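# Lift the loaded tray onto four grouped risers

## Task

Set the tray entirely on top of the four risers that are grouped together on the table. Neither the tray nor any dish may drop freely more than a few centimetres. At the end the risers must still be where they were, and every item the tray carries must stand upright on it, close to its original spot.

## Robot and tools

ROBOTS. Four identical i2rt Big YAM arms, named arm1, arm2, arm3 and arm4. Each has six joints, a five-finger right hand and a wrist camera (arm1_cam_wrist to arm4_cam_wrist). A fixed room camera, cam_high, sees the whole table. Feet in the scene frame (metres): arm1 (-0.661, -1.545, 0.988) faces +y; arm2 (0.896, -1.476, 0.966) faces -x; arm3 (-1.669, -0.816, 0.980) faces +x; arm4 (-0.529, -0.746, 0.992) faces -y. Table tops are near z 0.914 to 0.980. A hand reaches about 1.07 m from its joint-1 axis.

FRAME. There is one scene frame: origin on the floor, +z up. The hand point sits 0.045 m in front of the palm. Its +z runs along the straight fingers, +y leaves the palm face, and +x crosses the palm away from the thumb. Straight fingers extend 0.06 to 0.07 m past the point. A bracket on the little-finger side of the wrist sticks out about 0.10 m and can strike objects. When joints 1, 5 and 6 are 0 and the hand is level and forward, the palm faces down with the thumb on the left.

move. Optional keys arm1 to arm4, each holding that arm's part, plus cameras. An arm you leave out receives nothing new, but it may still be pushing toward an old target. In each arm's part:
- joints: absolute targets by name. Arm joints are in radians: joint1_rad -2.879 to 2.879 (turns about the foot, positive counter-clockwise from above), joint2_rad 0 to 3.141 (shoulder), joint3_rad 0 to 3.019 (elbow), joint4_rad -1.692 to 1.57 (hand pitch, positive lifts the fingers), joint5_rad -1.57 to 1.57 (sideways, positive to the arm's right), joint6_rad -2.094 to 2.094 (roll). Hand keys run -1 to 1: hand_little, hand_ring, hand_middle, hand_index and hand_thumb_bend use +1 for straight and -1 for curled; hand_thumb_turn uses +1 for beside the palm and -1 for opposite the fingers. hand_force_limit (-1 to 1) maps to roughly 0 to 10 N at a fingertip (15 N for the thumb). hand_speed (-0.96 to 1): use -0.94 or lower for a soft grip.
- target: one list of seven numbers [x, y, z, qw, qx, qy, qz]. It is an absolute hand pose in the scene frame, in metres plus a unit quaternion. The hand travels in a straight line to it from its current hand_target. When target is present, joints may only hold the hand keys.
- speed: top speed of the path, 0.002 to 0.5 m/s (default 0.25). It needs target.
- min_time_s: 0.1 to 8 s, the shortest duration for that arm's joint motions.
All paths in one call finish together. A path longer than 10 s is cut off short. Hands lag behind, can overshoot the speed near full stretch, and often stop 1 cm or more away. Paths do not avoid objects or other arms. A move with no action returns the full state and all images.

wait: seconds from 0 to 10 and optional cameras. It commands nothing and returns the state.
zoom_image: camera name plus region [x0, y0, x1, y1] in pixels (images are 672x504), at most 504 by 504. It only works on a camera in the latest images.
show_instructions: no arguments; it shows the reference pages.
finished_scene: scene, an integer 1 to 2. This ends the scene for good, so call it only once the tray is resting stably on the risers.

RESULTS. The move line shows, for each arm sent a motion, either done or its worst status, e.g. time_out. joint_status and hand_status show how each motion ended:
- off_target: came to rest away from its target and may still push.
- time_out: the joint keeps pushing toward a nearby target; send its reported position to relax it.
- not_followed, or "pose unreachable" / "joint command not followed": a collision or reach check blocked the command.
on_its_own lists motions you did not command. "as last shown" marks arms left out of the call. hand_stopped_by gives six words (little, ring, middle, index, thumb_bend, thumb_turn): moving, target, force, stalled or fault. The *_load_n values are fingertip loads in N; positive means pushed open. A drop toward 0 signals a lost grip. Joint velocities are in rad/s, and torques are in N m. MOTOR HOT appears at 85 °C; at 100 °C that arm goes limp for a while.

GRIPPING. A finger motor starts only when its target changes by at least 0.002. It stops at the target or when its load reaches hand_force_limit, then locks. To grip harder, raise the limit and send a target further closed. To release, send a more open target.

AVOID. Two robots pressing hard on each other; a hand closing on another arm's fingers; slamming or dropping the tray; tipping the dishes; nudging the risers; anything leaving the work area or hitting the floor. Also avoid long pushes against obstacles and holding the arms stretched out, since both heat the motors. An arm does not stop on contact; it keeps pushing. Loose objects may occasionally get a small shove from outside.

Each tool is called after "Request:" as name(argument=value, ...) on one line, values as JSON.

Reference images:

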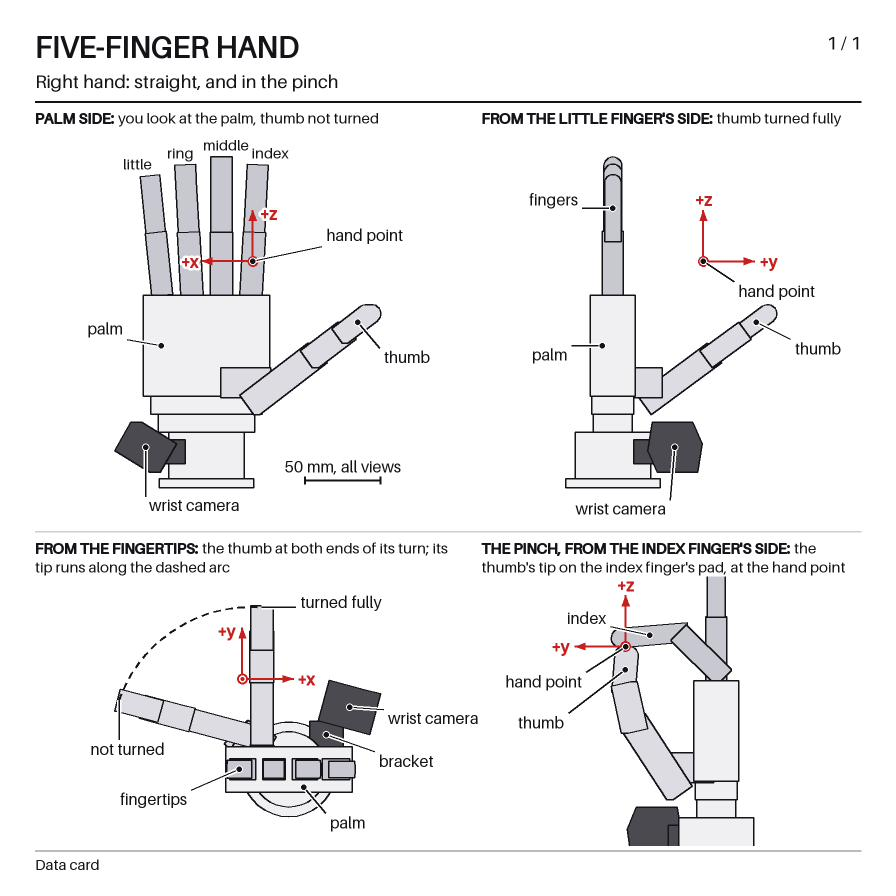

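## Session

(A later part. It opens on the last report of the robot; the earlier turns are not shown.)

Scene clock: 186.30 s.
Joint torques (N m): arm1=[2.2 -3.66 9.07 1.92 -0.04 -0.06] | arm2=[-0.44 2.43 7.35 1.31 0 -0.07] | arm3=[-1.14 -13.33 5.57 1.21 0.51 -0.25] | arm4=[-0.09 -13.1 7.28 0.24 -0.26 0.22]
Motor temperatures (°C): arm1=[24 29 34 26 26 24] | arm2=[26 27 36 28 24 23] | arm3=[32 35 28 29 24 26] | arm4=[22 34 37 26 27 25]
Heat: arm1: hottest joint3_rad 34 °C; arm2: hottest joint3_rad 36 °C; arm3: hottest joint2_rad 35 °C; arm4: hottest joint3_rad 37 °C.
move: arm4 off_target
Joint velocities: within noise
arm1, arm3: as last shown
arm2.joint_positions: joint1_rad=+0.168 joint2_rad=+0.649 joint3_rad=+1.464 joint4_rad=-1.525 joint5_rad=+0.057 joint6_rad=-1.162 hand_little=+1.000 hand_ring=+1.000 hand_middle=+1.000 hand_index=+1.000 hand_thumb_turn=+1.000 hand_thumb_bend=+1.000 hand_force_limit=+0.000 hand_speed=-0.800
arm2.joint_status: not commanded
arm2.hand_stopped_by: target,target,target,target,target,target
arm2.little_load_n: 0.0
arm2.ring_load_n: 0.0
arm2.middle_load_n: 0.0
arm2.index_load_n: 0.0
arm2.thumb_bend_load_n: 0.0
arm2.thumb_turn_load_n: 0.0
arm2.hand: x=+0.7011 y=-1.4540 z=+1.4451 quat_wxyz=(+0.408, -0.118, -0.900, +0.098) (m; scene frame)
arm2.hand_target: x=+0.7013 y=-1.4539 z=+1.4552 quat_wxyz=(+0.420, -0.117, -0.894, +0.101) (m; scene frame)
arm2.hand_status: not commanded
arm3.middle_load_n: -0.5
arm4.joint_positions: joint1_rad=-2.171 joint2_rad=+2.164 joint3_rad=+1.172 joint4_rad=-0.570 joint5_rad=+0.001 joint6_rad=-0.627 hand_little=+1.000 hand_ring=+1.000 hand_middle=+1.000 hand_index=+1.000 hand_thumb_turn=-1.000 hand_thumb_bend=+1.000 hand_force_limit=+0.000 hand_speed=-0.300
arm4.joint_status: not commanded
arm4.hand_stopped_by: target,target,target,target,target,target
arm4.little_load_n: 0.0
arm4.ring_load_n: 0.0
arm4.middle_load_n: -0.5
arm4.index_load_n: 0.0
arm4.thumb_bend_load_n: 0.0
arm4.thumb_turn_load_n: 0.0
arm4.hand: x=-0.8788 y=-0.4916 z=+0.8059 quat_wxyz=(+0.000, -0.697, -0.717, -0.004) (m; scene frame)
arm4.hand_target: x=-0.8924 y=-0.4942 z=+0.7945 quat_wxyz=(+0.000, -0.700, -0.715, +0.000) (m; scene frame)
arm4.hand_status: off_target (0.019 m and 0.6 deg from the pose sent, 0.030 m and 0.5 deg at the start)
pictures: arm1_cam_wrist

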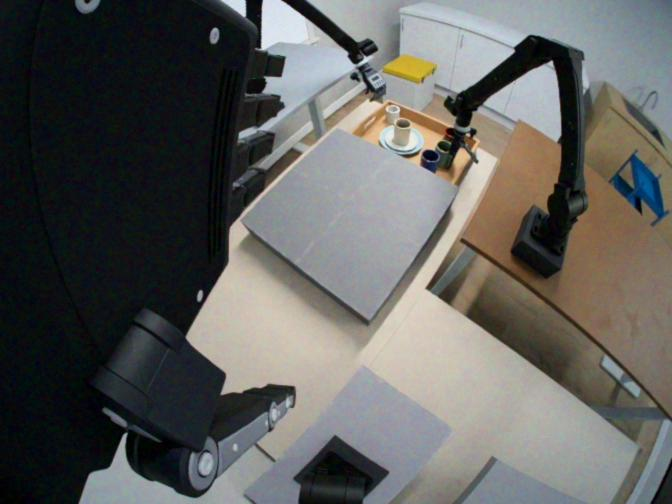

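Request:
move(arm4={"target": [-0.856, -0.494, 0.800, 0, -0.6997, -0.7145, 0], "speed": 0.06})

Request:
move(arm4={"target": [-0.850, -0.490, 0.91, 0, -0.6997, -0.7145, 0], "speed": 0.12})

Request:
move(arm4={"target": [-0.894, -0.474, 0.89, 0.2278, -0.6616, -0.6756, 0.2326], "speed": 0.15, "joints": {"hand_little": -0.24, "hand_ring": -0.24, "hand_middle": -0.24, "hand_index": -0.24}}, cameras=["arm1_cam_wrist", "arm3_cam_wrist", "arm4_cam_wrist"])

Request:
zoom_image(camera="arm4_cam_wrist", region=[220, 0, 540, 300])

Request:
zoom_image(camera="arm1_cam_wrist", region=[340, 60, 520, 200])

Scene clock: 198.90 s.
Joint torques (N m): arm1=[2.26 -3.72 9.06 1.91 -0.04 -0.07] | arm2=[-0.44 2.49 7.35 1.33 -0.01 -0.07] | arm3=[-1.38 -13.33 5.57 1.13 0.51 -0.24] | arm4=[-1.73 -15.56 2.92 0.47 0.08 -0.21]
Motor temperatures (°C): arm1=[24 29 34 26 26 24] | arm2=[26 27 36 28 24 23] | arm3=[32 35 28 29 24 26] | arm4=[22 35 37 26 27 25]
Heat: arm1: hottest joint3_rad 34 °C; arm2: hottest joint3_rad 36 °C; arm3: hottest joint2_rad 35 °C; arm4: hottest joint3_rad 37 °C.
move: arm4 done
Joint velocities: within noise
arm1, arm2, arm3: as last shown
arm2.little_load_n: -0.5
arm3.middle_load_n: 0.0
arm4.joint_positions: joint1_rad=-2.192 joint2_rad=+2.147 joint3_rad=+1.120 joint4_rad=-0.530 joint5_rad=-0.008 joint6_rad=-0.630 hand_little=+1.000 hand_ring=+1.000 hand_middle=+1.000 hand_index=+1.000 hand_thumb_turn=-1.000 hand_thumb_bend=+1.000 hand_force_limit=+0.000 hand_speed=-0.300
arm4.joint_status: not commanded
arm4.hand_stopped_by: target,target,target,target,target,target
arm4.little_load_n: 0.0
arm4.ring_load_n: 0.0
arm4.middle_load_n: 0.0
arm4.index_load_n: 0.0
arm4.thumb_bend_load_n: 0.0
arm4.thumb_turn_load_n: 0.0
arm4.hand: x=-0.8624 y=-0.4939 z=+0.8030 quat_wxyz=(+0.002, -0.704, -0.710, +0.001) (m; scene frame)
arm4.hand_target: x=-0.8562 y=-0.4940 z=+0.8001 quat_wxyz=(+0.000, -0.700, -0.714, +0.000) (m; scene frame)
arm4.hand_status: done (0.007 m and 0.7 deg from the pose sent, 0.024 m and 0.6 deg at the start)
pictures: none

Scene clock: 200.57 s.
Joint torques (N m): arm1=[2.26 -3.66 9.06 1.92 -0.04 -0.07] | arm2=[-0.38 2.37 7.36 1.29 -0.01 -0.07] | arm3=[-1.26 -13.22 5.63 1.14 0.53 -0.25] | arm4=[-1.79 -15.21 5.82 -0.51 0.09 -0.18]
Motor temperatures (°C): arm1=[24 29 34 26 26 24] | arm2=[26 27 36 28 24 23] | arm3=[32 35 28 29 24 26] | arm4=[22 35 37 26 27 25]
Heat: arm1: hottest joint3_rad 34 °C; arm2: hottest joint3_rad 36 °C; arm3: hottest joint2_rad 35 °C; arm4: hottest joint3_rad 37 °C.
move: arm4 done
Joint velocities: within noise
arm1.joint_positions: joint1_rad=+0.589 joint2_rad=+0.783 joint3_rad=+1.399 joint4_rad=-1.202 joint5_rad=-0.099 joint6_rad=-1.252 hand_little=+1.000 hand_ring=+1.000 hand_middle=+1.000 hand_index=+1.000 hand_thumb_turn=+1.000 hand_thumb_bend=+1.000 hand_force_limit=+0.000 hand_speed=-0.800
arm1.joint_status: not commanded
arm1.hand_stopped_by: target,target,target,target,target,target
arm1.little_load_n: -0.5
arm1.ring_load_n: 0.0
arm1.middle_load_n: 0.0
arm1.index_load_n: 0.0
arm1.thumb_bend_load_n: 0.0
arm1.thumb_turn_load_n: 0.0
arm1.hand: x=-0.8198 y=-1.2709 z=+1.4619 quat_wxyz=(-0.457, +0.510, +0.720, +0.114) (m; scene frame)
arm1.hand_target: x=-0.8165 y=-1.2817 z=+1.4726 quat_wxyz=(-0.472, +0.497, +0.718, +0.118) (m; scene frame)
arm1.hand_status: not commanded
arm2, arm3: as last shown
arm2.little_load_n: 0.0
arm4.joint_positions: joint1_rad=-2.207 joint2_rad=+1.919 joint3_rad=+1.094 joint4_rad=-0.743 joint5_rad=-0.008 joint6_rad=-0.647 hand_little=+1.000 hand_ring=+1.000 hand_middle=+1.000 hand_index=+1.000 hand_thumb_turn=-1.000 hand_thumb_bend=+1.000 hand_force_limit=+0.000 hand_speed=-0.300
arm4.joint_status: not commanded
arm4.hand_stopped_by: target,target,target,target,target,target
arm4.little_load_n: 0.0
arm4.ring_load_n: 0.0
arm4.middle_load_n: 0.0
arm4.index_load_n: 0.0
arm4.thumb_bend_load_n: 0.0
arm4.thumb_turn_load_n: 0.0
arm4.hand: x=-0.8500 y=-0.4949 z=+0.9027 quat_wxyz=(-0.003, -0.703, -0.711, +0.000) (m; scene frame)
arm4.hand_target: x=-0.8501 y=-0.4901 z=+0.9099 quat_wxyz=(+0.000, -0.700, -0.714, +0.000) (m; scene frame)
arm4.hand_status: done (0.009 m and 0.6 deg from the pose sent, 0.108 m and 0.7 deg at the start)
pictures: none

Scene clock: 203.53 s.
Joint torques (N m): arm1=[2.26 -3.66 9.06 1.91 -0.04 -0.07] | arm2=[-0.38 2.49 7.36 1.32 -0.01 -0.06] | arm3=[-1.2 -13.16 5.56 1.24 0.53 -0.22] | arm4=[-1.73 -12.92 4.53 1.74 -0.43 -0.05]
Motor temperatures (°C): arm1=[24 29 34 26 26 24] | arm2=[26 27 36 28 24 23] | arm3=[32 35 28 29 24 26] | arm4=[22 35 36 26 27 25]
Heat: arm1: hottest joint3_rad 34 °C; arm2: hottest joint3_rad 36 °C; arm3: hottest joint2_rad 35 °C; arm4: hottest joint3_rad 36 °C.
move: arm4 done
Joint velocities: within noise
arm1, arm2: as last shown
arm1.little_load_n: 0.0
arm1.middle_load_n: 0.5
arm3.joint_positions: joint1_rad=+1.037 joint2_rad=+1.840 joint3_rad=+0.917 joint4_rad=-0.234 joint5_rad=+0.686 joint6_rad=+0.978 hand_little=-0.240 hand_ring=-0.240 hand_middle=-0.240 hand_index=-0.240 hand_thumb_turn=-1.000 hand_thumb_bend=+1.000 hand_force_limit=+0.000 hand_speed=-0.300
arm3.joint_status: not commanded
arm3.hand_stopped_by: target,target,target,target,target,target
arm3.little_load_n: 0.0
arm3.ring_load_n: 0.0
arm3.middle_load_n: 0.0
arm3.index_load_n: 0.0
arm3.thumb_bend_load_n: 0.0
arm3.thumb_turn_load_n: 0.0
arm3.hand: x=-1.3463 y=-0.4033 z=+0.9066 quat_wxyz=(-0.263, +0.625, -0.680, +0.277) (m; scene frame)
arm3.hand_target: x=-1.3442 y=-0.4091 z=+0.9000 quat_wxyz=(-0.260, +0.627, -0.678, +0.281) (m; scene frame)
arm3.hand_status: not commanded
arm4.joint_positions: joint1_rad=-2.369 joint2_rad=+1.832 joint3_rad=+0.821 joint4_rad=-0.085 joint5_rad=-0.474 joint6_rad=-0.699 hand_little=-0.240 hand_ring=-0.240 hand_middle=-0.240 hand_index=-0.240 hand_thumb_turn=-1.000 hand_thumb_bend=+1.000 hand_force_limit=+0.000 hand_speed=-0.300
arm4.joint_status: all done
arm4.hand_stopped_by: target,target,target,target,target,target
arm4.little_load_n: 0.0
arm4.ring_load_n: 0.0
arm4.middle_load_n: 0.0
arm4.index_load_n: 0.0
arm4.thumb_bend_load_n: 0.0
arm4.thumb_turn_load_n: 0.0
arm4.hand: x=-0.8920 y=-0.4793 z=+0.8869 quat_wxyz=(+0.216, -0.664, -0.677, +0.232) (m; scene frame)
arm4.hand_target: x=-0.8939 y=-0.4740 z=+0.8900 quat_wxyz=(+0.228, -0.662, -0.676, +0.232) (m; scene frame)
arm4.hand_status: done (0.006 m and 1.4 deg from the pose sent, 0.050 m and 38.3 deg at the start)
pictures: arm1_cam_wrist, arm3_cam_wrist, arm4_cam_wrist

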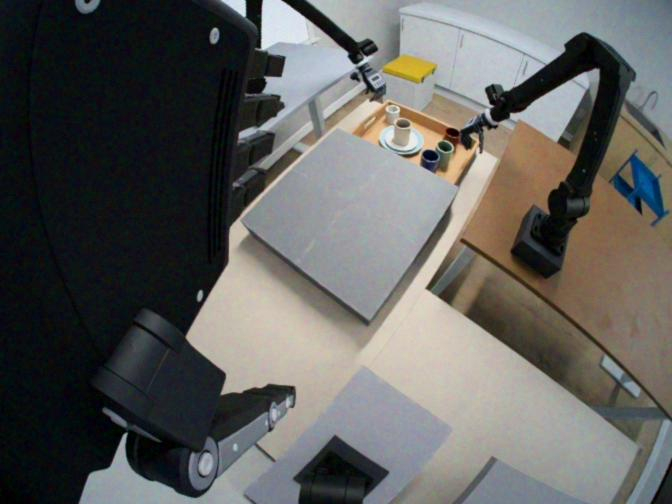

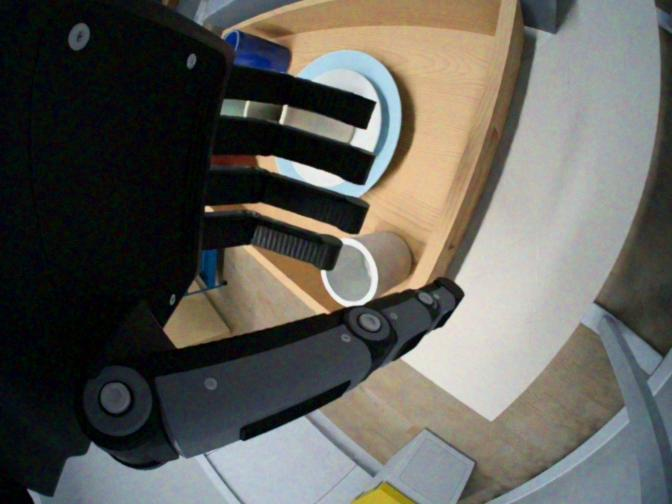

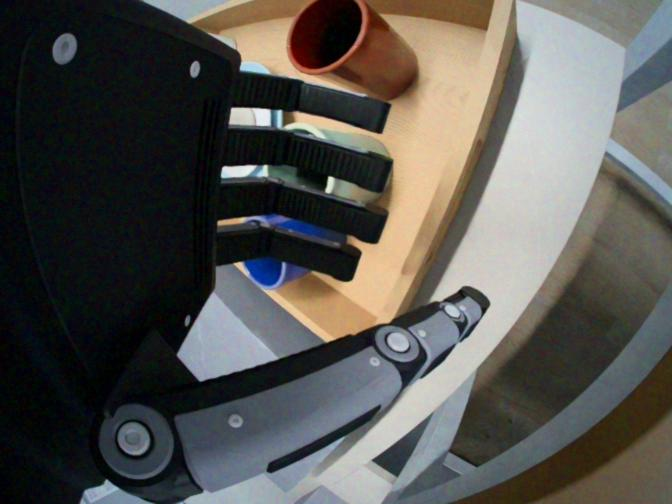

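Scaled by 1.575 from the camera's 672x504 image, which has a finer 960x720 frame.

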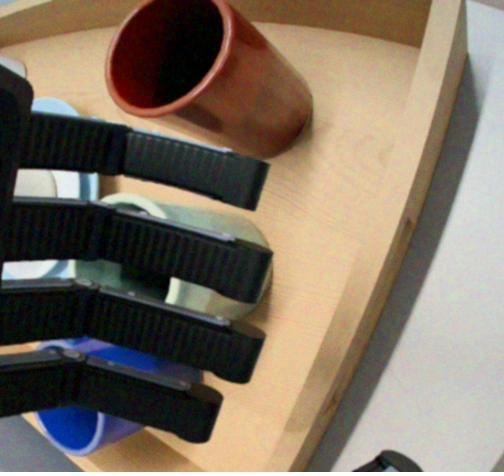

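Scaled by 2.800 from the camera's 672x504 image, which has a finer 960x720 frame.

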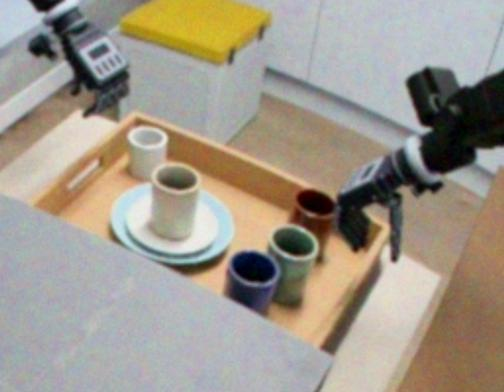

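Request:
zoom_image(camera="arm4_cam_wrist", region=[360, 20, 540, 340])

Scaled by 1.575 from the camera's 672x504 image, which has a finer 960x720 frame.

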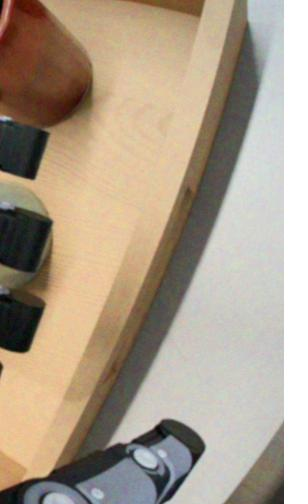

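Request:
move(arm4={"target": [-0.896, -0.470, 0.825, 0.2278, -0.6616, -0.6756, 0.2326], "speed": 0.08}, arm3={"target": [-1.346, -0.412, 0.825, 0.2598, -0.6271, 0.6784, -0.2810], "speed": 0.08}, cameras=["arm3_cam_wrist", "arm4_cam_wrist"])

Request:
zoom_image(camera="arm4_cam_wrist", region=[220, 40, 500, 300])

Request:
zoom_image(camera="arm3_cam_wrist", region=[200, 40, 480, 300])

Scene clock: 215.40 s.
Joint torques (N m): arm1=[2.2 -3.66 9.07 1.91 -0.04 -0.06] | arm2=[-0.38 2.49 7.35 1.32 -0.01 -0.07] | arm3=[-0.97 -14.21 4.29 1.16 0.49 -0.24] | arm4=[-1.79 -11.46 4.9 1.74 -0.44 -0.07]
Motor temperatures (°C): arm1=[24 29 34 26 26 24] | arm2=[26 27 36 28 24 23] | arm3=[32 35 27 29 24 26] | arm4=[22 35 35 26 27 25]
Heat: arm1: hottest joint3_rad 34 °C; arm2: hottest joint3_rad 36 °C; arm3: hottest joint2_rad 35 °C; arm4: hottest joint2_rad 35 °C.
move: arm3 done; arm4 done
Joint velocities: within noise
arm1, arm2: as last shown
arm1.middle_load_n: 0.0
arm2.index_load_n: 0.5
arm3.joint_positions: joint1_rad=+1.037 joint2_rad=+2.024 joint3_rad=+0.904 joint4_rad=-0.038 joint5_rad=+0.686 joint6_rad=+0.978 hand_little=-0.240 hand_ring=-0.240 hand_middle=-0.240 hand_index=-0.240 hand_thumb_turn=-1.000 hand_thumb_bend=+1.000 hand_force_limit=+0.000 hand_speed=-0.300
arm3.joint_status: not commanded
arm3.hand_stopped_by: target,target,target,target,target,target
arm3.little_load_n: 0.0
arm3.ring_load_n: 0.0
arm3.middle_load_n: 0.0
arm3.index_load_n: 0.0
arm3.thumb_bend_load_n: 0.0
arm3.thumb_turn_load_n: 0.0
arm3.hand: x=-1.3478 y=-0.4061 z=+0.8311 quat_wxyz=(-0.263, +0.625, -0.680, +0.277) (m; scene frame)
arm3.hand_target: x=-1.3462 y=-0.4121 z=+0.8250 quat_wxyz=(-0.260, +0.627, -0.678, +0.281) (m; scene frame)
arm3.hand_status: done (0.009 m and 0.6 deg from the pose sent, 0.082 m and 0.7 deg at the start)
arm4.joint_positions: joint1_rad=-2.370 joint2_rad=+1.988 joint3_rad=+0.821 joint4_rad=+0.081 joint5_rad=-0.475 joint6_rad=-0.699 hand_little=-0.240 hand_ring=-0.240 hand_middle=-0.240 hand_index=-0.240 hand_thumb_turn=-1.000 hand_thumb_bend=+1.000 hand_force_limit=+0.000 hand_speed=-0.300
arm4.joint_status: not commanded
arm4.hand_stopped_by: target,target,target,target,target,target
arm4.little_load_n: 0.0
arm4.ring_load_n: 0.0
arm4.middle_load_n: 0.0
arm4.index_load_n: 0.0
arm4.thumb_bend_load_n: 0.0
arm4.thumb_turn_load_n: 0.0
arm4.hand: x=-0.8926 y=-0.4778 z=+0.8304 quat_wxyz=(+0.221, -0.663, -0.676, +0.233) (m; scene frame)
arm4.hand_target: x=-0.8958 y=-0.4702 z=+0.8252 quat_wxyz=(+0.228, -0.662, -0.676, +0.233) (m; scene frame)
arm4.hand_status: done (0.010 m and 0.8 deg from the pose sent, 0.063 m and 1.4 deg at the start)
pictures: arm3_cam_wrist, arm4_cam_wrist

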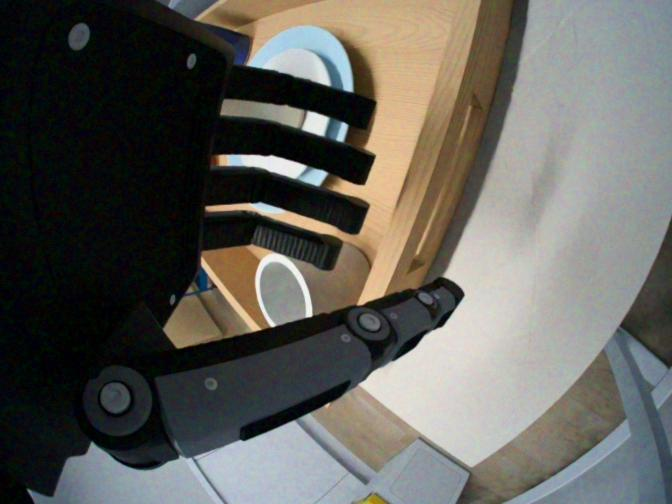

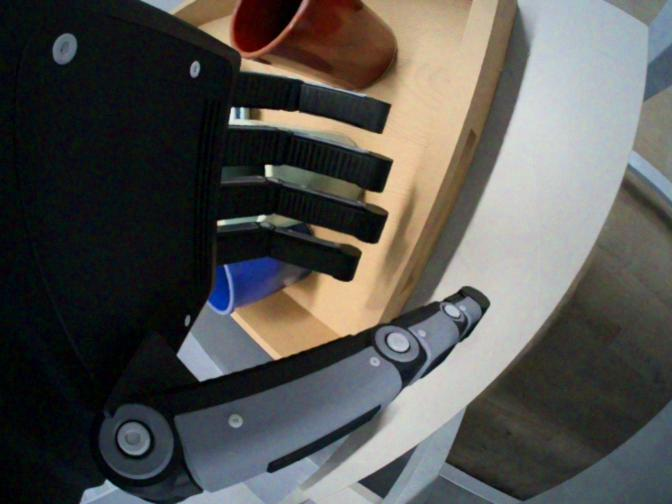

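Scaled by 1.800 from the camera's 672x504 image, which has a finer 960x720 frame.

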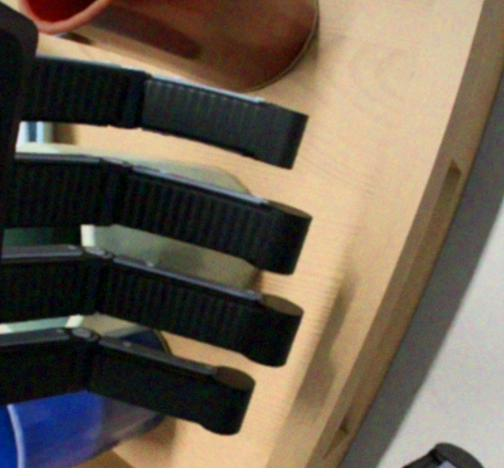

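Scaled by 1.800 from the camera's 672x504 image, which has a finer 960x720 frame.

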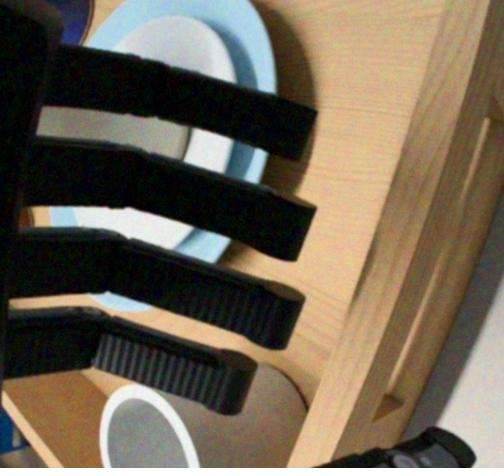

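Request:
move(arm4={"target": [-0.896, -0.468, 0.775, 0.2278, -0.6616, -0.6756, 0.2326], "speed": 0.06}, arm3={"target": [-1.346, -0.424, 0.775, 0.2598, -0.6271, 0.6784, -0.2810], "speed": 0.06}, cameras=["arm1_cam_wrist", "arm3_cam_wrist", "arm4_cam_wrist"])

Request:
zoom_image(camera="arm1_cam_wrist", region=[340, 60, 520, 200])

Scene clock: 227.57 s.
Joint torques (N m): arm1=[2.26 -3.72 9.06 1.91 -0.04 -0.06] | arm2=[-0.5 2.55 7.34 1.29 -0.02 -0.07] | arm3=[-1.32 -13.98 3.03 1.1 0.33 -0.22] | arm4=[-1.85 -11.69 4.31 1.68 -0.2 -0.09]
Motor temperatures (°C): arm1=[24 29 34 25 26 24] | arm2=[26 27 36 28 24 23] | arm3=[32 35 27 29 24 26] | arm4=[22 35 35 26 27 25]
Heat: arm1: hottest joint3_rad 34 °C; arm2: hottest joint3_rad 36 °C; arm3: hottest joint2_rad 35 °C; arm4: hottest joint2_rad 35 °C.
move: arm3 done; arm4 off_target
Joint velocities: within noise
arm1, arm2: as last shown
arm2.index_load_n: 0.0
arm3.joint_positions: joint1_rad=+1.024 joint2_rad=+2.150 joint3_rad=+0.897 joint4_rad=+0.108 joint5_rad=+0.685 joint6_rad=+0.962 hand_little=-0.240 hand_ring=-0.240 hand_middle=-0.240 hand_index=-0.240 hand_thumb_turn=-1.000 hand_thumb_bend=+1.000 hand_force_limit=+0.000 hand_speed=-0.300
arm3.joint_status: not commanded
arm3.hand_stopped_by: target,target,target,target,target,target
arm3.little_load_n: 0.5
arm3.ring_load_n: 0.0
arm3.middle_load_n: 0.0
arm3.index_load_n: 0.0
arm3.thumb_bend_load_n: 0.0
arm3.thumb_turn_load_n: 0.0
arm3.hand: x=-1.3463 y=-0.4167 z=+0.7819 quat_wxyz=(-0.265, +0.624, -0.680, +0.279) (m; scene frame)
arm3.hand_target: x=-1.3463 y=-0.4240 z=+0.7751 quat_wxyz=(-0.260, +0.627, -0.678, +0.281) (m; scene frame)
arm3.hand_status: done (0.010 m and 0.7 deg from the pose sent, 0.059 m and 0.6 deg at the start)
arm4.joint_positions: joint1_rad=-2.372 joint2_rad=+2.126 joint3_rad=+0.848 joint4_rad=+0.197 joint5_rad=-0.481 joint6_rad=-0.699 hand_little=-0.240 hand_ring=-0.240 hand_middle=-0.240 hand_index=-0.240 hand_thumb_turn=-1.000 hand_thumb_bend=+1.000 hand_force_limit=+0.000 hand_speed=-0.300
arm4.joint_status: not commanded
arm4.hand_stopped_by: target,target,target,target,target,target
arm4.little_load_n: 0.0
arm4.ring_load_n: 0.0
arm4.middle_load_n: 0.5
arm4.index_load_n: 0.0
arm4.thumb_bend_load_n: 0.0
arm4.thumb_turn_load_n: 0.0
arm4.hand: x=-0.8946 y=-0.4752 z=+0.7840 quat_wxyz=(+0.224, -0.662, -0.676, +0.235) (m; scene frame)
arm4.hand_target: x=-0.8957 y=-0.4681 z=+0.7753 quat_wxyz=(+0.228, -0.662, -0.676, +0.232) (m; scene frame)
arm4.hand_status: off_target (0.012 m and 0.6 deg from the pose sent, 0.056 m and 0.8 deg at the start)
pictures: arm1_cam_wrist, arm3_cam_wrist, arm4_cam_wrist

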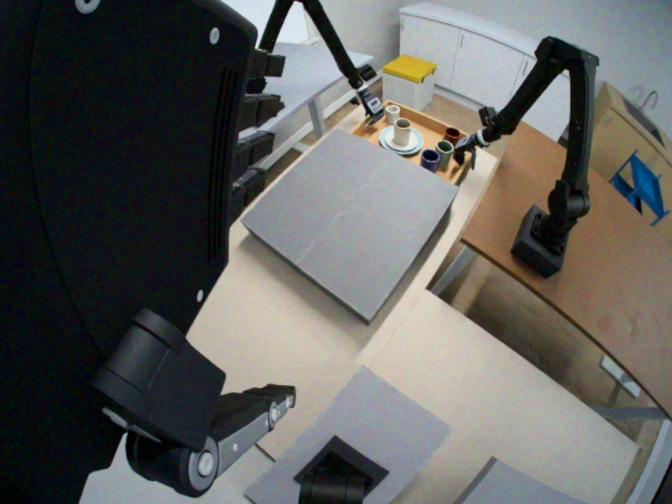

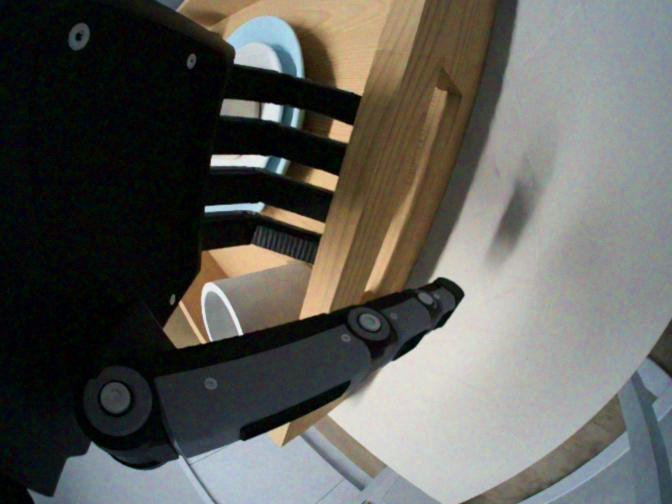

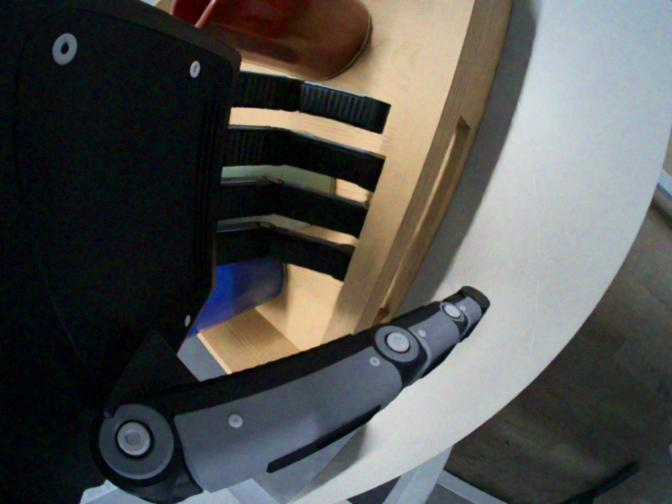

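Scaled by 2.800 from the camera's 672x504 image, which has a finer 960x720 frame.

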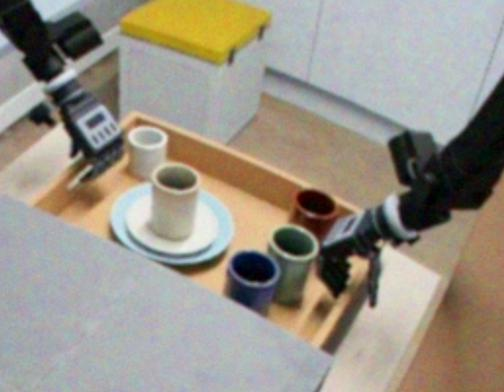

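Request:
move(arm4={"target": [-0.896, -0.466, 0.732, 0.2278, -0.6616, -0.6756, 0.2326], "speed": 0.05}, arm3={"target": [-1.345, -0.426, 0.739, 0.2598, -0.6271, 0.6784, -0.2810], "speed": 0.05}, cameras=["arm3_cam_wrist", "arm4_cam_wrist"])

Request:
zoom_image(camera="arm3_cam_wrist", region=[200, 40, 500, 340])

Request:
zoom_image(camera="arm4_cam_wrist", region=[200, 40, 500, 340])

Scene clock: 232.47 s.
Joint torques (N m): arm1=[2.26 -3.66 9.06 1.92 -0.04 -0.07] | arm2=[-0.44 2.49 7.35 1.32 -0.02 -0.06] | arm3=[-0.91 -13.86 4.51 1.06 0.29 -0.27] | arm4=[-1.61 -12.57 3.62 1.77 -0.22 -0.11]
Motor temperatures (°C): arm1=[24 29 34 25 26 24] | arm2=[26 27 36 28 24 23] | arm3=[32 35 27 29 24 26] | arm4=[22 35 35 26 27 25]
Heat: arm1: hottest joint3_rad 34 °C; arm2: hottest joint3_rad 36 °C; arm3: hottest joint2_rad 35 °C; arm4: hottest joint2_rad 35 °C.
move: arm3 done; arm4 off_target
Joint velocities: within noise
arm1, arm2: as last shown
arm2.middle_load_n: -0.5
arm3.joint_positions: joint1_rad=+1.016 joint2_rad=+2.245 joint3_rad=+0.897 joint4_rad=+0.192 joint5_rad=+0.685 joint6_rad=+0.958 hand_little=-0.240 hand_ring=-0.240 hand_middle=-0.240 hand_index=-0.240 hand_thumb_turn=-1.000 hand_thumb_bend=+1.000 hand_force_limit=+0.000 hand_speed=-0.300
arm3.joint_status: not commanded
arm3.hand_stopped_by: target,target,target,target,target,target
arm3.little_load_n: 0.0
arm3.ring_load_n: 0.0
arm3.middle_load_n: -1.5
arm3.index_load_n: 0.0
arm3.thumb_bend_load_n: 0.0
arm3.thumb_turn_load_n: 0.0
arm3.hand: x=-1.3495 y=-0.4297 z=+0.7449 quat_wxyz=(-0.258, +0.625, -0.681, +0.282) (m; scene frame)
arm3.hand_target: x=-1.3451 y=-0.4261 z=+0.7392 quat_wxyz=(-0.260, +0.627, -0.679, +0.281) (m; scene frame)
arm3.hand_status: done (0.008 m and 0.5 deg from the pose sent, 0.044 m and 0.7 deg at the start)
arm4.joint_positions: joint1_rad=-2.374 joint2_rad=+2.254 joint3_rad=+0.891 joint4_rad=+0.277 joint5_rad=-0.482 joint6_rad=-0.699 hand_little=-0.240 hand_ring=-0.240 hand_middle=-0.240 hand_index=-0.240 hand_thumb_turn=-1.000 hand_thumb_bend=+1.000 hand_force_limit=+0.000 hand_speed=-0.300
arm4.joint_status: not commanded
arm4.hand_stopped_by: target,target,target,target,target,target
arm4.little_load_n: 0.0
arm4.ring_load_n: 0.0
arm4.middle_load_n: 0.0
arm4.index_load_n: 0.0
arm4.thumb_bend_load_n: 0.0
arm4.thumb_turn_load_n: 0.0
arm4.hand: x=-0.8947 y=-0.4733 z=+0.7406 quat_wxyz=(+0.221, -0.663, -0.675, +0.235) (m; scene frame)
arm4.hand_target: x=-0.8958 y=-0.4662 z=+0.7323 quat_wxyz=(+0.228, -0.662, -0.676, +0.232) (m; scene frame)
arm4.hand_status: off_target (0.011 m and 0.8 deg from the pose sent, 0.053 m and 0.6 deg at the start)
pictures: arm3_cam_wrist, arm4_cam_wrist

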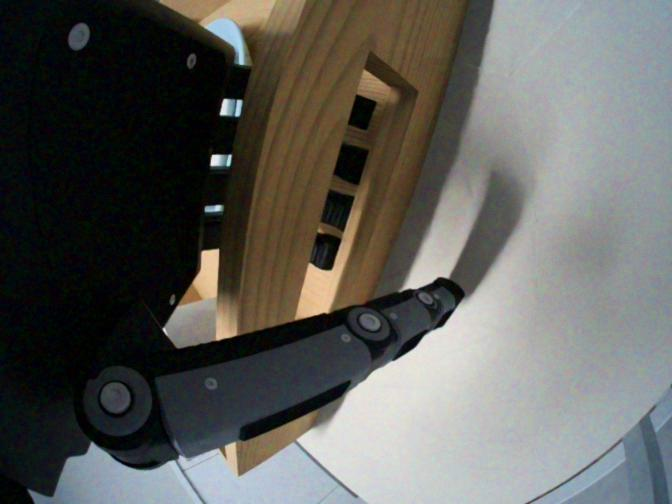

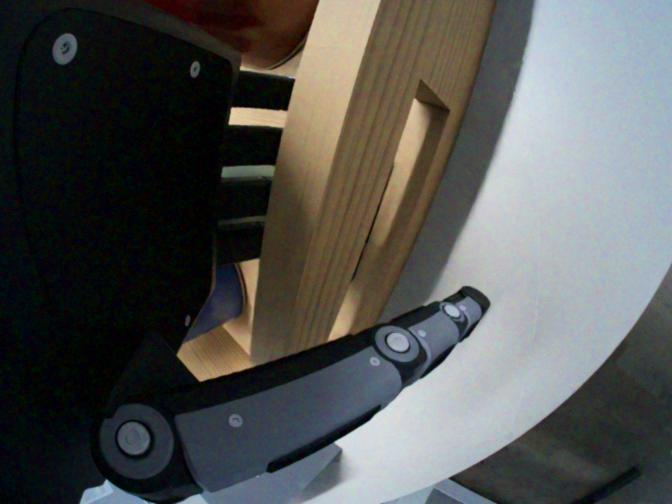

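Scaled by 1.680 from the camera's 672x504 image, which has a finer 960x720 frame.

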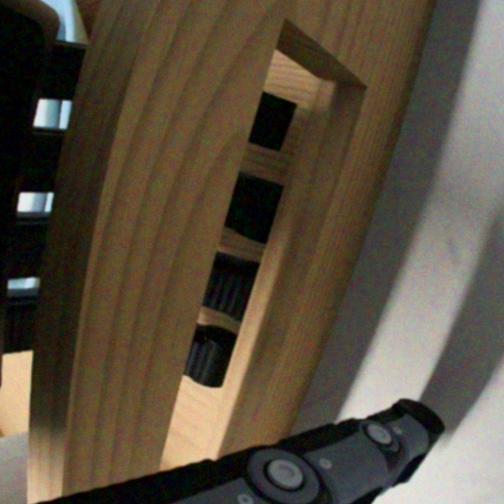

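Scaled by 1.680 from the camera's 672x504 image, which has a finer 960x720 frame.

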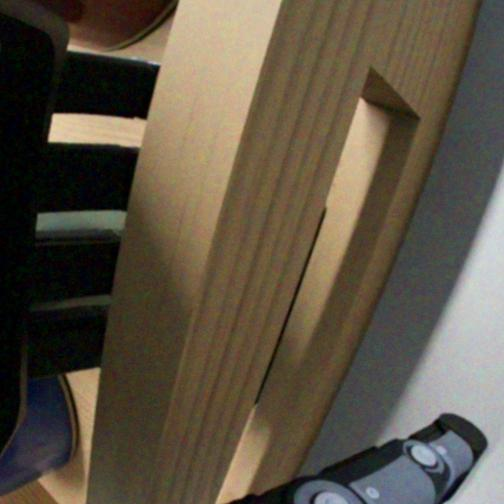

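Request:
move(arm4={"joints": {"hand_force_limit": -0.4, "hand_speed": -0.8, "hand_little": -0.45, "hand_ring": -0.45, "hand_middle": -0.45, "hand_index": -0.45}, "target": [-0.888, -0.466, 0.731, 0.2278, -0.6616, -0.6756, 0.2326], "speed": 0.02}, arm3={"joints": {"hand_force_limit": -0.4, "hand_speed": -0.8, "hand_little": -0.5, "hand_ring": -0.5, "hand_middle": -0.5, "hand_index": -0.5}, "target": [-1.345, -0.426, 0.739, 0.2598, -0.6271, 0.6784, -0.2810], "speed": 0.03}, cameras=["arm3_cam_wrist", "arm4_cam_wrist"])

Request:
zoom_image(camera="arm3_cam_wrist", region=[200, 40, 500, 340])

Request:
zoom_image(camera="arm4_cam_wrist", region=[200, 40, 500, 340])

Scene clock: 237.27 s.
Joint torques (N m): arm1=[2.26 -3.72 9.06 1.92 -0.04 -0.06] | arm2=[-0.44 2.43 7.35 1.29 -0.01 -0.06] | arm3=[-0.38 -14.1 4.16 1.01 0.24 -0.23] | arm4=[-2.61 -12.81 2.06 1.63 -0.11 -0.25]
Motor temperatures (°C): arm1=[24 29 34 25 26 24] | arm2=[26 27 36 28 24 23] | arm3=[32 35 26 29 24 26] | arm4=[22 35 34 26 27 25]
Heat: arm1: hottest joint3_rad 34 °C; arm2: hottest joint3_rad 36 °C; arm3: hottest joint2_rad 35 °C; arm4: hottest joint2_rad 35 °C.
move: arm3 off_target; arm4 off_target
Joint velocities: within noise
arm1, arm2: as last shown
arm2.middle_load_n: 0.0
arm2.index_load_n: 0.5
arm3.joint_positions: joint1_rad=+1.012 joint2_rad=+2.248 joint3_rad=+0.900 joint4_rad=+0.194 joint5_rad=+0.685 joint6_rad=+0.957 hand_little=-0.500 hand_ring=-0.312 hand_middle=-0.256 hand_index=-0.403 hand_thumb_turn=-1.000 hand_thumb_bend=+1.000 hand_force_limit=-0.400 hand_speed=-0.800
arm3.joint_status: hand_ring off_target (ended at -0.312, target -0.500); hand_middle off_target (ended at -0.256, target -0.500); hand_index off_target (ended at -0.403, target -0.500); the others done
arm3.hand_stopped_by: target,force,force,force,target,target
arm3.little_load_n: 0.0
arm3.ring_load_n: 0.0
arm3.middle_load_n: -1.0
arm3.index_load_n: 0.5
arm3.thumb_bend_load_n: 0.0
arm3.thumb_turn_load_n: 0.0
arm3.hand: x=-1.3471 y=-0.4301 z=+0.7443 quat_wxyz=(-0.259, +0.623, -0.682, +0.282) (m; scene frame)
arm3.hand_target: x=-1.3450 y=-0.4261 z=+0.7392 quat_wxyz=(-0.260, +0.627, -0.679, +0.281) (m; scene frame)
arm3.hand_status: done (0.007 m and 0.7 deg from the pose sent, 0.008 m and 0.5 deg at the start)
arm4.joint_positions: joint1_rad=-2.377 joint2_rad=+2.256 joint3_rad=+0.895 joint4_rad=+0.287 joint5_rad=-0.491 joint6_rad=-0.699 hand_little=-0.450 hand_ring=-0.450 hand_middle=-0.328 hand_index=-0.450 hand_thumb_turn=-1.000 hand_thumb_bend=+1.000 hand_force_limit=-0.400 hand_speed=-0.800
arm4.joint_status: hand_middle off_target (ended at -0.328, target -0.450); the others done
arm4.hand_stopped_by: target,target,force,target,target,target
arm4.little_load_n: 0.0
arm4.ring_load_n: 0.0
arm4.middle_load_n: 2.0
arm4.index_load_n: 0.0
arm4.thumb_bend_load_n: 0.0
arm4.thumb_turn_load_n: 0.0
arm4.hand: x=-0.8980 y=-0.4703 z=+0.7416 quat_wxyz=(+0.227, -0.661, -0.674, +0.239) (m; scene frame)
arm4.hand_target: x=-0.8879 y=-0.4665 z=+0.7313 quat_wxyz=(+0.227, -0.662, -0.676, +0.233) (m; scene frame)
arm4.hand_status: off_target (0.015 m and 0.8 deg from the pose sent, 0.014 m and 0.8 deg at the start)
pictures: arm3_cam_wrist, arm4_cam_wrist

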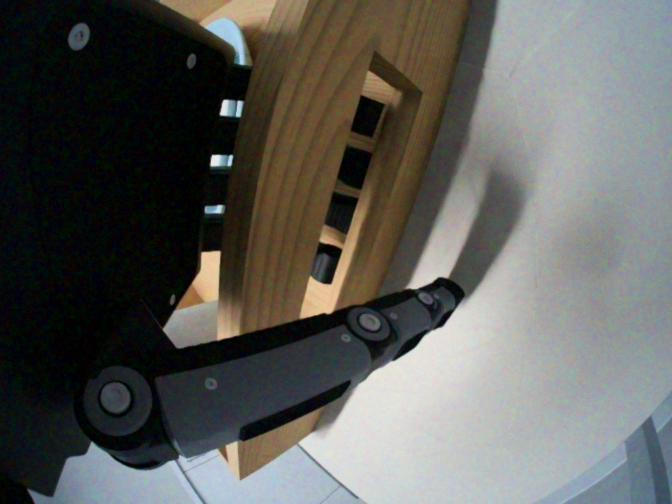

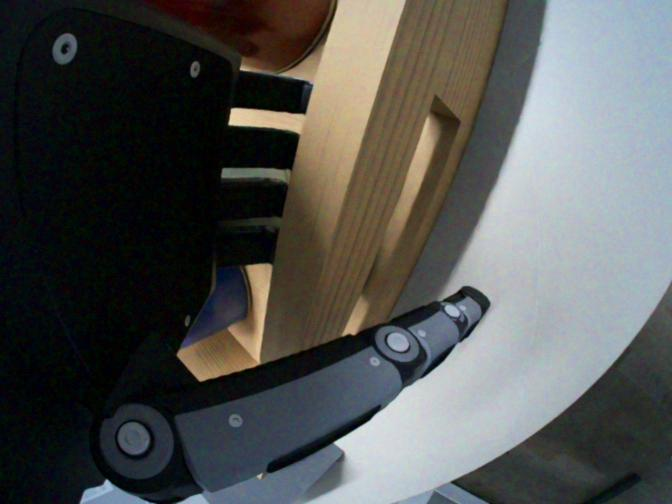

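Scaled by 1.680 from the camera's 672x504 image, which has a finer 960x720 frame.

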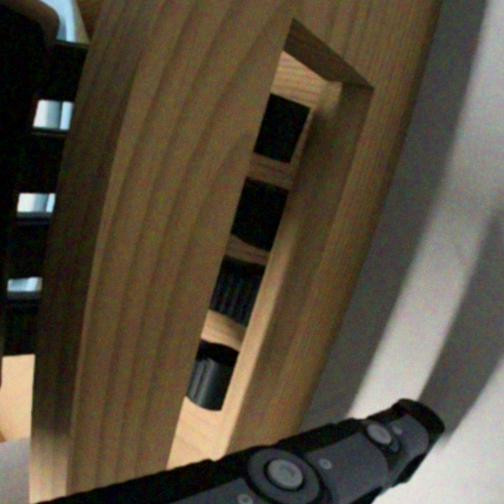

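Scaled by 1.680 from the camera's 672x504 image, which has a finer 960x720 frame.

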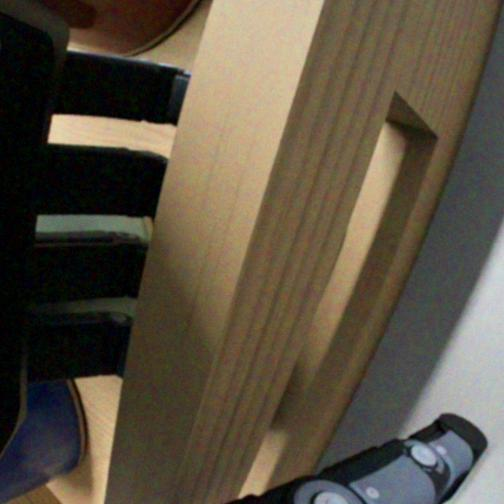

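Request:
zoom_image(camera="arm4_cam_wrist", region=[330, 80, 480, 350])

Scaled by 1.867 from the camera's 672x504 image, which has a finer 960x720 frame.

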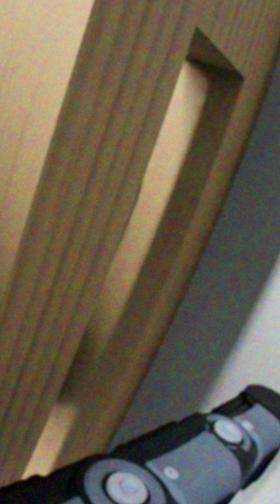

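Request:
move(arm4={"joints": {"hand_little": -0.24, "hand_ring": -0.24, "hand_middle": -0.24, "hand_index": -0.24}, "target": [-0.896, -0.466, 0.731, 0.2278, -0.6616, -0.6756, 0.2326], "speed": 0.03})

Request:
move(arm4={"target": [-0.896, -0.466, 0.721, 0.2278, -0.6616, -0.6756, 0.2326], "speed": 0.03}, cameras=["arm4_cam_wrist"])

Request:
zoom_image(camera="arm4_cam_wrist", region=[200, 40, 500, 340])

Scene clock: 261.50 s.
Joint torques (N m): arm1=[2.2 -3.66 9.05 1.91 -0.04 -0.07] | arm2=[-0.38 2.43 7.36 1.31 -0.01 -0.07] | arm3=[-0.44 -13.86 4.08 0.91 0.25 -0.23] | arm4=[-0.97 -12.57 3.37 1.46 -0.2 -0.11]
Motor temperatures (°C): arm1=[24 29 34 25 26 24] | arm2=[26 27 36 28 24 23] | arm3=[32 35 26 29 24 26] | arm4=[22 34 33 26 27 25]
Heat: arm1: hottest joint3_rad 34 °C; arm2: hottest joint3_rad 36 °C; arm3: hottest joint2_rad 35 °C; arm4: hottest joint2_rad 34 °C.
move: arm4 done
Joint velocities: within noise
arm1, arm3: as last shown
arm2.joint_positions: joint1_rad=+0.168 joint2_rad=+0.649 joint3_rad=+1.464 joint4_rad=-1.525 joint5_rad=+0.057 joint6_rad=-1.162 hand_little=+1.000 hand_ring=+1.000 hand_middle=+1.000 hand_index=+1.000 hand_thumb_turn=+1.000 hand_thumb_bend=+1.000 hand_force_limit=+0.000 hand_speed=-0.800
arm2.joint_status: not commanded
arm2.hand_stopped_by: target,target,target,target,target,target
arm2.little_load_n: 0.0
arm2.ring_load_n: 0.0
arm2.middle_load_n: 0.0
arm2.index_load_n: 0.0
arm2.thumb_bend_load_n: 0.0
arm2.thumb_turn_load_n: 0.0
arm2.hand: x=+0.7011 y=-1.4540 z=+1.4451 quat_wxyz=(+0.408, -0.118, -0.900, +0.098) (m; scene frame)
arm2.hand_target: x=+0.7013 y=-1.4539 z=+1.4552 quat_wxyz=(+0.420, -0.117, -0.894, +0.101) (m; scene frame)
arm2.hand_status: not commanded
arm4.joint_positions: joint1_rad=-2.384 joint2_rad=+2.257 joint3_rad=+0.895 joint4_rad=+0.287 joint5_rad=-0.483 joint6_rad=-0.700 hand_little=-0.240 hand_ring=-0.240 hand_middle=-0.240 hand_index=-0.240 hand_thumb_turn=-1.000 hand_thumb_bend=+1.000 hand_force_limit=-0.400 hand_speed=-0.800
arm4.joint_status: all done
arm4.hand_stopped_by: target,target,target,target,target,target
arm4.little_load_n: 0.0
arm4.ring_load_n: 0.0
arm4.middle_load_n: 0.0
arm4.index_load_n: 0.0
arm4.thumb_bend_load_n: 0.0
arm4.thumb_turn_load_n: 0.0
arm4.hand: x=-0.8950 y=-0.4668 z=+0.7408 quat_wxyz=(+0.228, -0.664, -0.672, +0.235) (m; scene frame)
arm4.hand_target: x=-0.8958 y=-0.4663 z=+0.7312 quat_wxyz=(+0.228, -0.662, -0.676, +0.233) (m; scene frame)
arm4.hand_status: done (0.010 m and 0.5 deg from the pose sent, 0.012 m and 0.8 deg at the start)
pictures: none

Scene clock: 262.47 s.
Joint torques (N m): arm1=[2.2 -3.72 9.06 1.91 -0.05 -0.06] | arm2=[-0.38 2.49 7.36 1.31 0 -0.06] | arm3=[-0.73 -14.1 4.08 0.99 0.24 -0.22] | arm4=[-0.97 -10.87 3.97 1.99 -0.14 -0.1]
Motor temperatures (°C): arm1=[24 29 34 25 26 24] | arm2=[26 27 36 28 24 23] | arm3=[32 35 26 29 24 26] | arm4=[22 34 33 26 27 25]
Heat: arm1: hottest joint3_rad 34 °C; arm2: hottest joint3_rad 36 °C; arm3: hottest joint2_rad 35 °C; arm4: hottest joint2_rad 34 °C.
move: arm4 off_target
Joint velocities: within noise
arm1, arm2, arm3: as last shown
arm4.joint_positions: joint1_rad=-2.384 joint2_rad=+2.262 joint3_rad=+0.897 joint4_rad=+0.292 joint5_rad=-0.484 joint6_rad=-0.700 hand_little=-0.240 hand_ring=-0.240 hand_middle=-0.241 hand_index=-0.240 hand_thumb_turn=-1.000 hand_thumb_bend=+1.000 hand_force_limit=-0.400 hand_speed=-0.800
arm4.joint_status: not commanded
arm4.hand_stopped_by: target,target,target,target,target,target
arm4.little_load_n: 0.0
arm4.ring_load_n: 0.0
arm4.middle_load_n: -5.0
arm4.index_load_n: 0.0
arm4.thumb_bend_load_n: 0.0
arm4.thumb_turn_load_n: 0.0
arm4.hand: x=-0.8952 y=-0.4668 z=+0.7389 quat_wxyz=(+0.229, -0.664, -0.672, +0.235) (m; scene frame)
arm4.hand_target: x=-0.8954 y=-0.4665 z=+0.7217 quat_wxyz=(+0.228, -0.662, -0.676, +0.233) (m; scene frame)
arm4.hand_status: off_target (0.018 m and 0.5 deg from the pose sent, 0.020 m and 0.5 deg at the start)
pictures: arm4_cam_wrist

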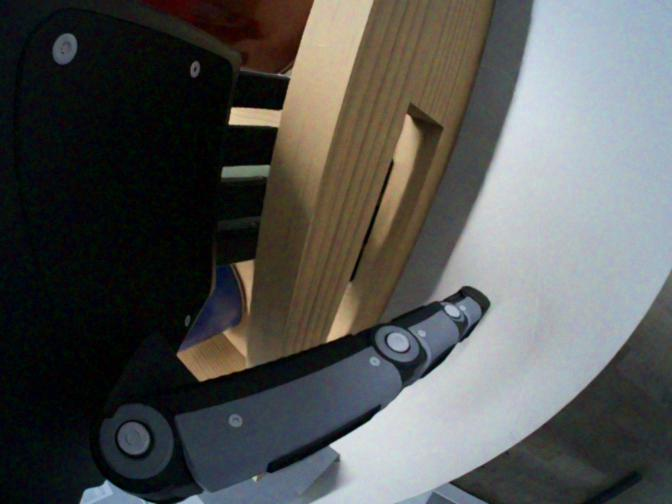

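Scaled by 1.680 from the camera's 672x504 image, which has a finer 960x720 frame.

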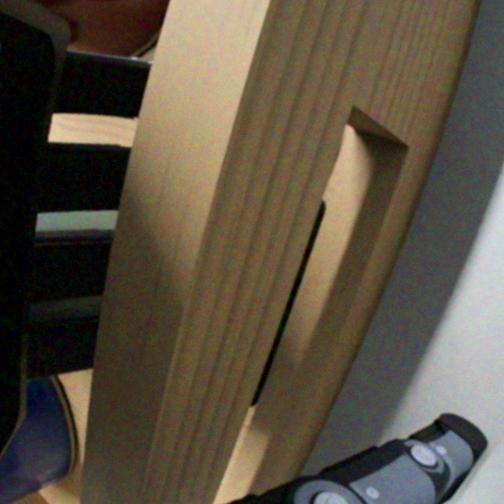

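Request:
move(arm4={"target": [-0.898, -0.468, 0.747, 0.2278, -0.6616, -0.6756, 0.2326], "speed": 0.04})

Request:
move(arm4={"joints": {"hand_little": -0.45, "hand_ring": -0.45, "hand_middle": -0.45, "hand_index": -0.45}, "target": [-0.890, -0.468, 0.747, 0.2278, -0.6616, -0.6756, 0.2326], "speed": 0.02}, cameras=["arm4_cam_wrist"])

Request:
zoom_image(camera="arm4_cam_wrist", region=[200, 40, 500, 340])

Scene clock: 272.93 s.
Joint torques (N m): arm1=[2.2 -3.66 9.07 1.91 -0.04 -0.06] | arm2=[-0.44 2.49 7.35 1.33 -0.01 -0.07] | arm3=[-0.56 -14.39 4.18 1.02 0.26 -0.24] | arm4=[-0.91 -16.09 1.96 0.36 -0.18 -0.03]
Motor temperatures (°C): arm1=[24 29 34 25 26 24] | arm2=[26 27 36 28 24 23] | arm3=[32 35 26 28 24 26] | arm4=[22 35 33 26 27 25]
Heat: arm1: hottest joint3_rad 34 °C; arm2: hottest joint3_rad 36 °C; arm3: hottest joint2_rad 35 °C; arm4: hottest joint2_rad 35 °C.
move: arm4 done
Joint velocities: within noise
arm1.joint_positions: joint1_rad=+0.589 joint2_rad=+0.783 joint3_rad=+1.399 joint4_rad=-1.202 joint5_rad=-0.099 joint6_rad=-1.252 hand_little=+1.000 hand_ring=+1.000 hand_middle=+1.000 hand_index=+1.000 hand_thumb_turn=+1.000 hand_thumb_bend=+1.000 hand_force_limit=+0.000 hand_speed=-0.800
arm1.joint_status: not commanded
arm1.hand_stopped_by: target,target,target,target,target,target
arm1.little_load_n: 0.0
arm1.ring_load_n: 0.0
arm1.middle_load_n: 0.0
arm1.index_load_n: 0.0
arm1.thumb_bend_load_n: 0.0
arm1.thumb_turn_load_n: 0.0
arm1.hand: x=-0.8198 y=-1.2709 z=+1.4619 quat_wxyz=(-0.457, +0.510, +0.720, +0.114) (m; scene frame)
arm1.hand_target: x=-0.8165 y=-1.2817 z=+1.4726 quat_wxyz=(-0.472, +0.497, +0.718, +0.118) (m; scene frame)
arm1.hand_status: not commanded
arm2, arm3: as last shown
arm4.joint_positions: joint1_rad=-2.381 joint2_rad=+2.258 joint3_rad=+0.896 joint4_rad=+0.287 joint5_rad=-0.480 joint6_rad=-0.700 hand_little=-0.240 hand_ring=-0.240 hand_middle=-0.240 hand_index=-0.240 hand_thumb_turn=-1.000 hand_thumb_bend=+1.000 hand_force_limit=-0.400 hand_speed=-0.800
arm4.joint_status: not commanded
arm4.hand_stopped_by: target,target,target,target,target,target
arm4.little_load_n: 0.0
arm4.ring_load_n: 0.0
arm4.middle_load_n: 0.0
arm4.index_load_n: 0.0
arm4.thumb_bend_load_n: 0.0
arm4.thumb_turn_load_n: 0.0
arm4.hand: x=-0.8952 y=-0.4674 z=+0.7400 quat_wxyz=(+0.228, -0.664, -0.673, +0.234) (m; scene frame)
arm4.hand_target: x=-0.8980 y=-0.4681 z=+0.7469 quat_wxyz=(+0.228, -0.662, -0.676, +0.233) (m; scene frame)
arm4.hand_status: done (0.008 m and 0.4 deg from the pose sent, 0.009 m and 0.5 deg at the start)
pictures: none

Scene clock: 273.90 s.
Joint torques (N m): arm1=[2.2 -3.66 9.07 1.92 -0.04 -0.07] | arm2=[-0.32 2.49 7.35 1.32 -0.01 -0.08] | arm3=[-0.79 -14.1 4.16 0.99 0.24 -0.24] | arm4=[-1.96 -15.74 1.22 0.59 -0.28 -0.17]
Motor temperatures (°C): arm1=[24 29 34 25 26 24] | arm2=[26 27 37 28 24 23] | arm3=[32 36 26 28 24 26] | arm4=[22 35 33 26 27 25]
Heat: arm1: hottest joint3_rad 34 °C; arm2: hottest joint3_rad 37 °C; arm3: hottest joint2_rad 36 °C; arm4: hottest joint2_rad 35 °C.
move: arm4 off_target
Joint velocities: within noise
arm1, arm2, arm3: as last shown
arm3.index_load_n: 1.0
arm4.joint_positions: joint1_rad=-2.380 joint2_rad=+2.250 joint3_rad=+0.890 joint4_rad=+0.287 joint5_rad=-0.484 joint6_rad=-0.701 hand_little=-0.450 hand_ring=-0.450 hand_middle=-0.256 hand_index=-0.366 hand_thumb_turn=-1.000 hand_thumb_bend=+1.000 hand_force_limit=-0.400 hand_speed=-0.800
arm4.joint_status: hand_middle off_target (ended at -0.256, target -0.450); hand_index off_target (ended at -0.366, target -0.450); the others done
arm4.hand_stopped_by: target,target,force,force,target,target
arm4.little_load_n: 0.0
arm4.ring_load_n: 0.0
arm4.middle_load_n: 0.0
arm4.index_load_n: 1.5
arm4.thumb_bend_load_n: 0.0
arm4.thumb_turn_load_n: 0.0
arm4.hand: x=-0.8956 y=-0.4690 z=+0.7431 quat_wxyz=(+0.228, -0.662, -0.674, +0.235) (m; scene frame)
arm4.hand_target: x=-0.8901 y=-0.4681 z=+0.7469 quat_wxyz=(+0.228, -0.661, -0.676, +0.233) (m; scene frame)
arm4.hand_status: done (0.007 m and 0.4 deg from the pose sent, 0.009 m and 0.4 deg at the start)
pictures: arm4_cam_wrist

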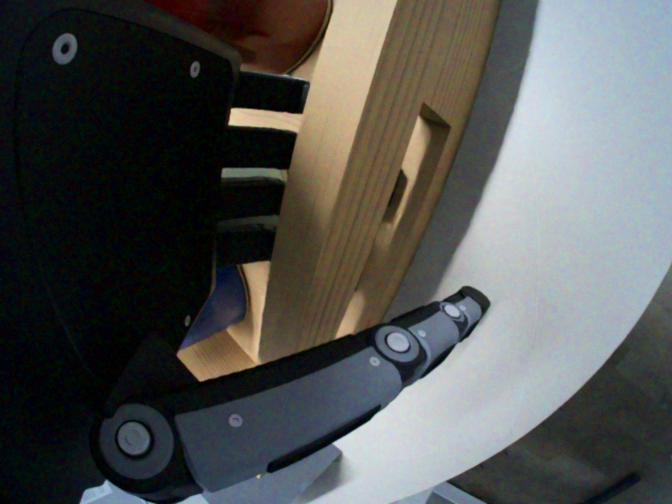

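Scaled by 1.680 from the camera's 672x504 image, which has a finer 960x720 frame.

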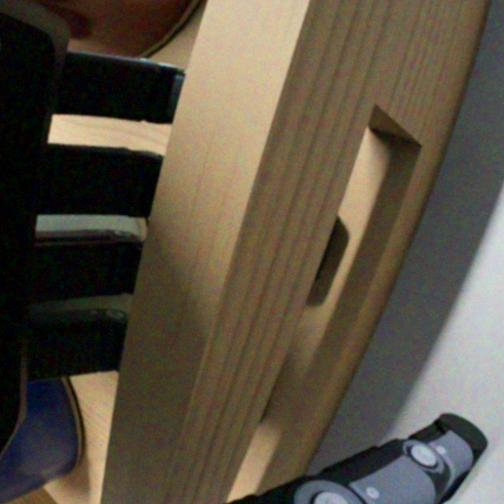

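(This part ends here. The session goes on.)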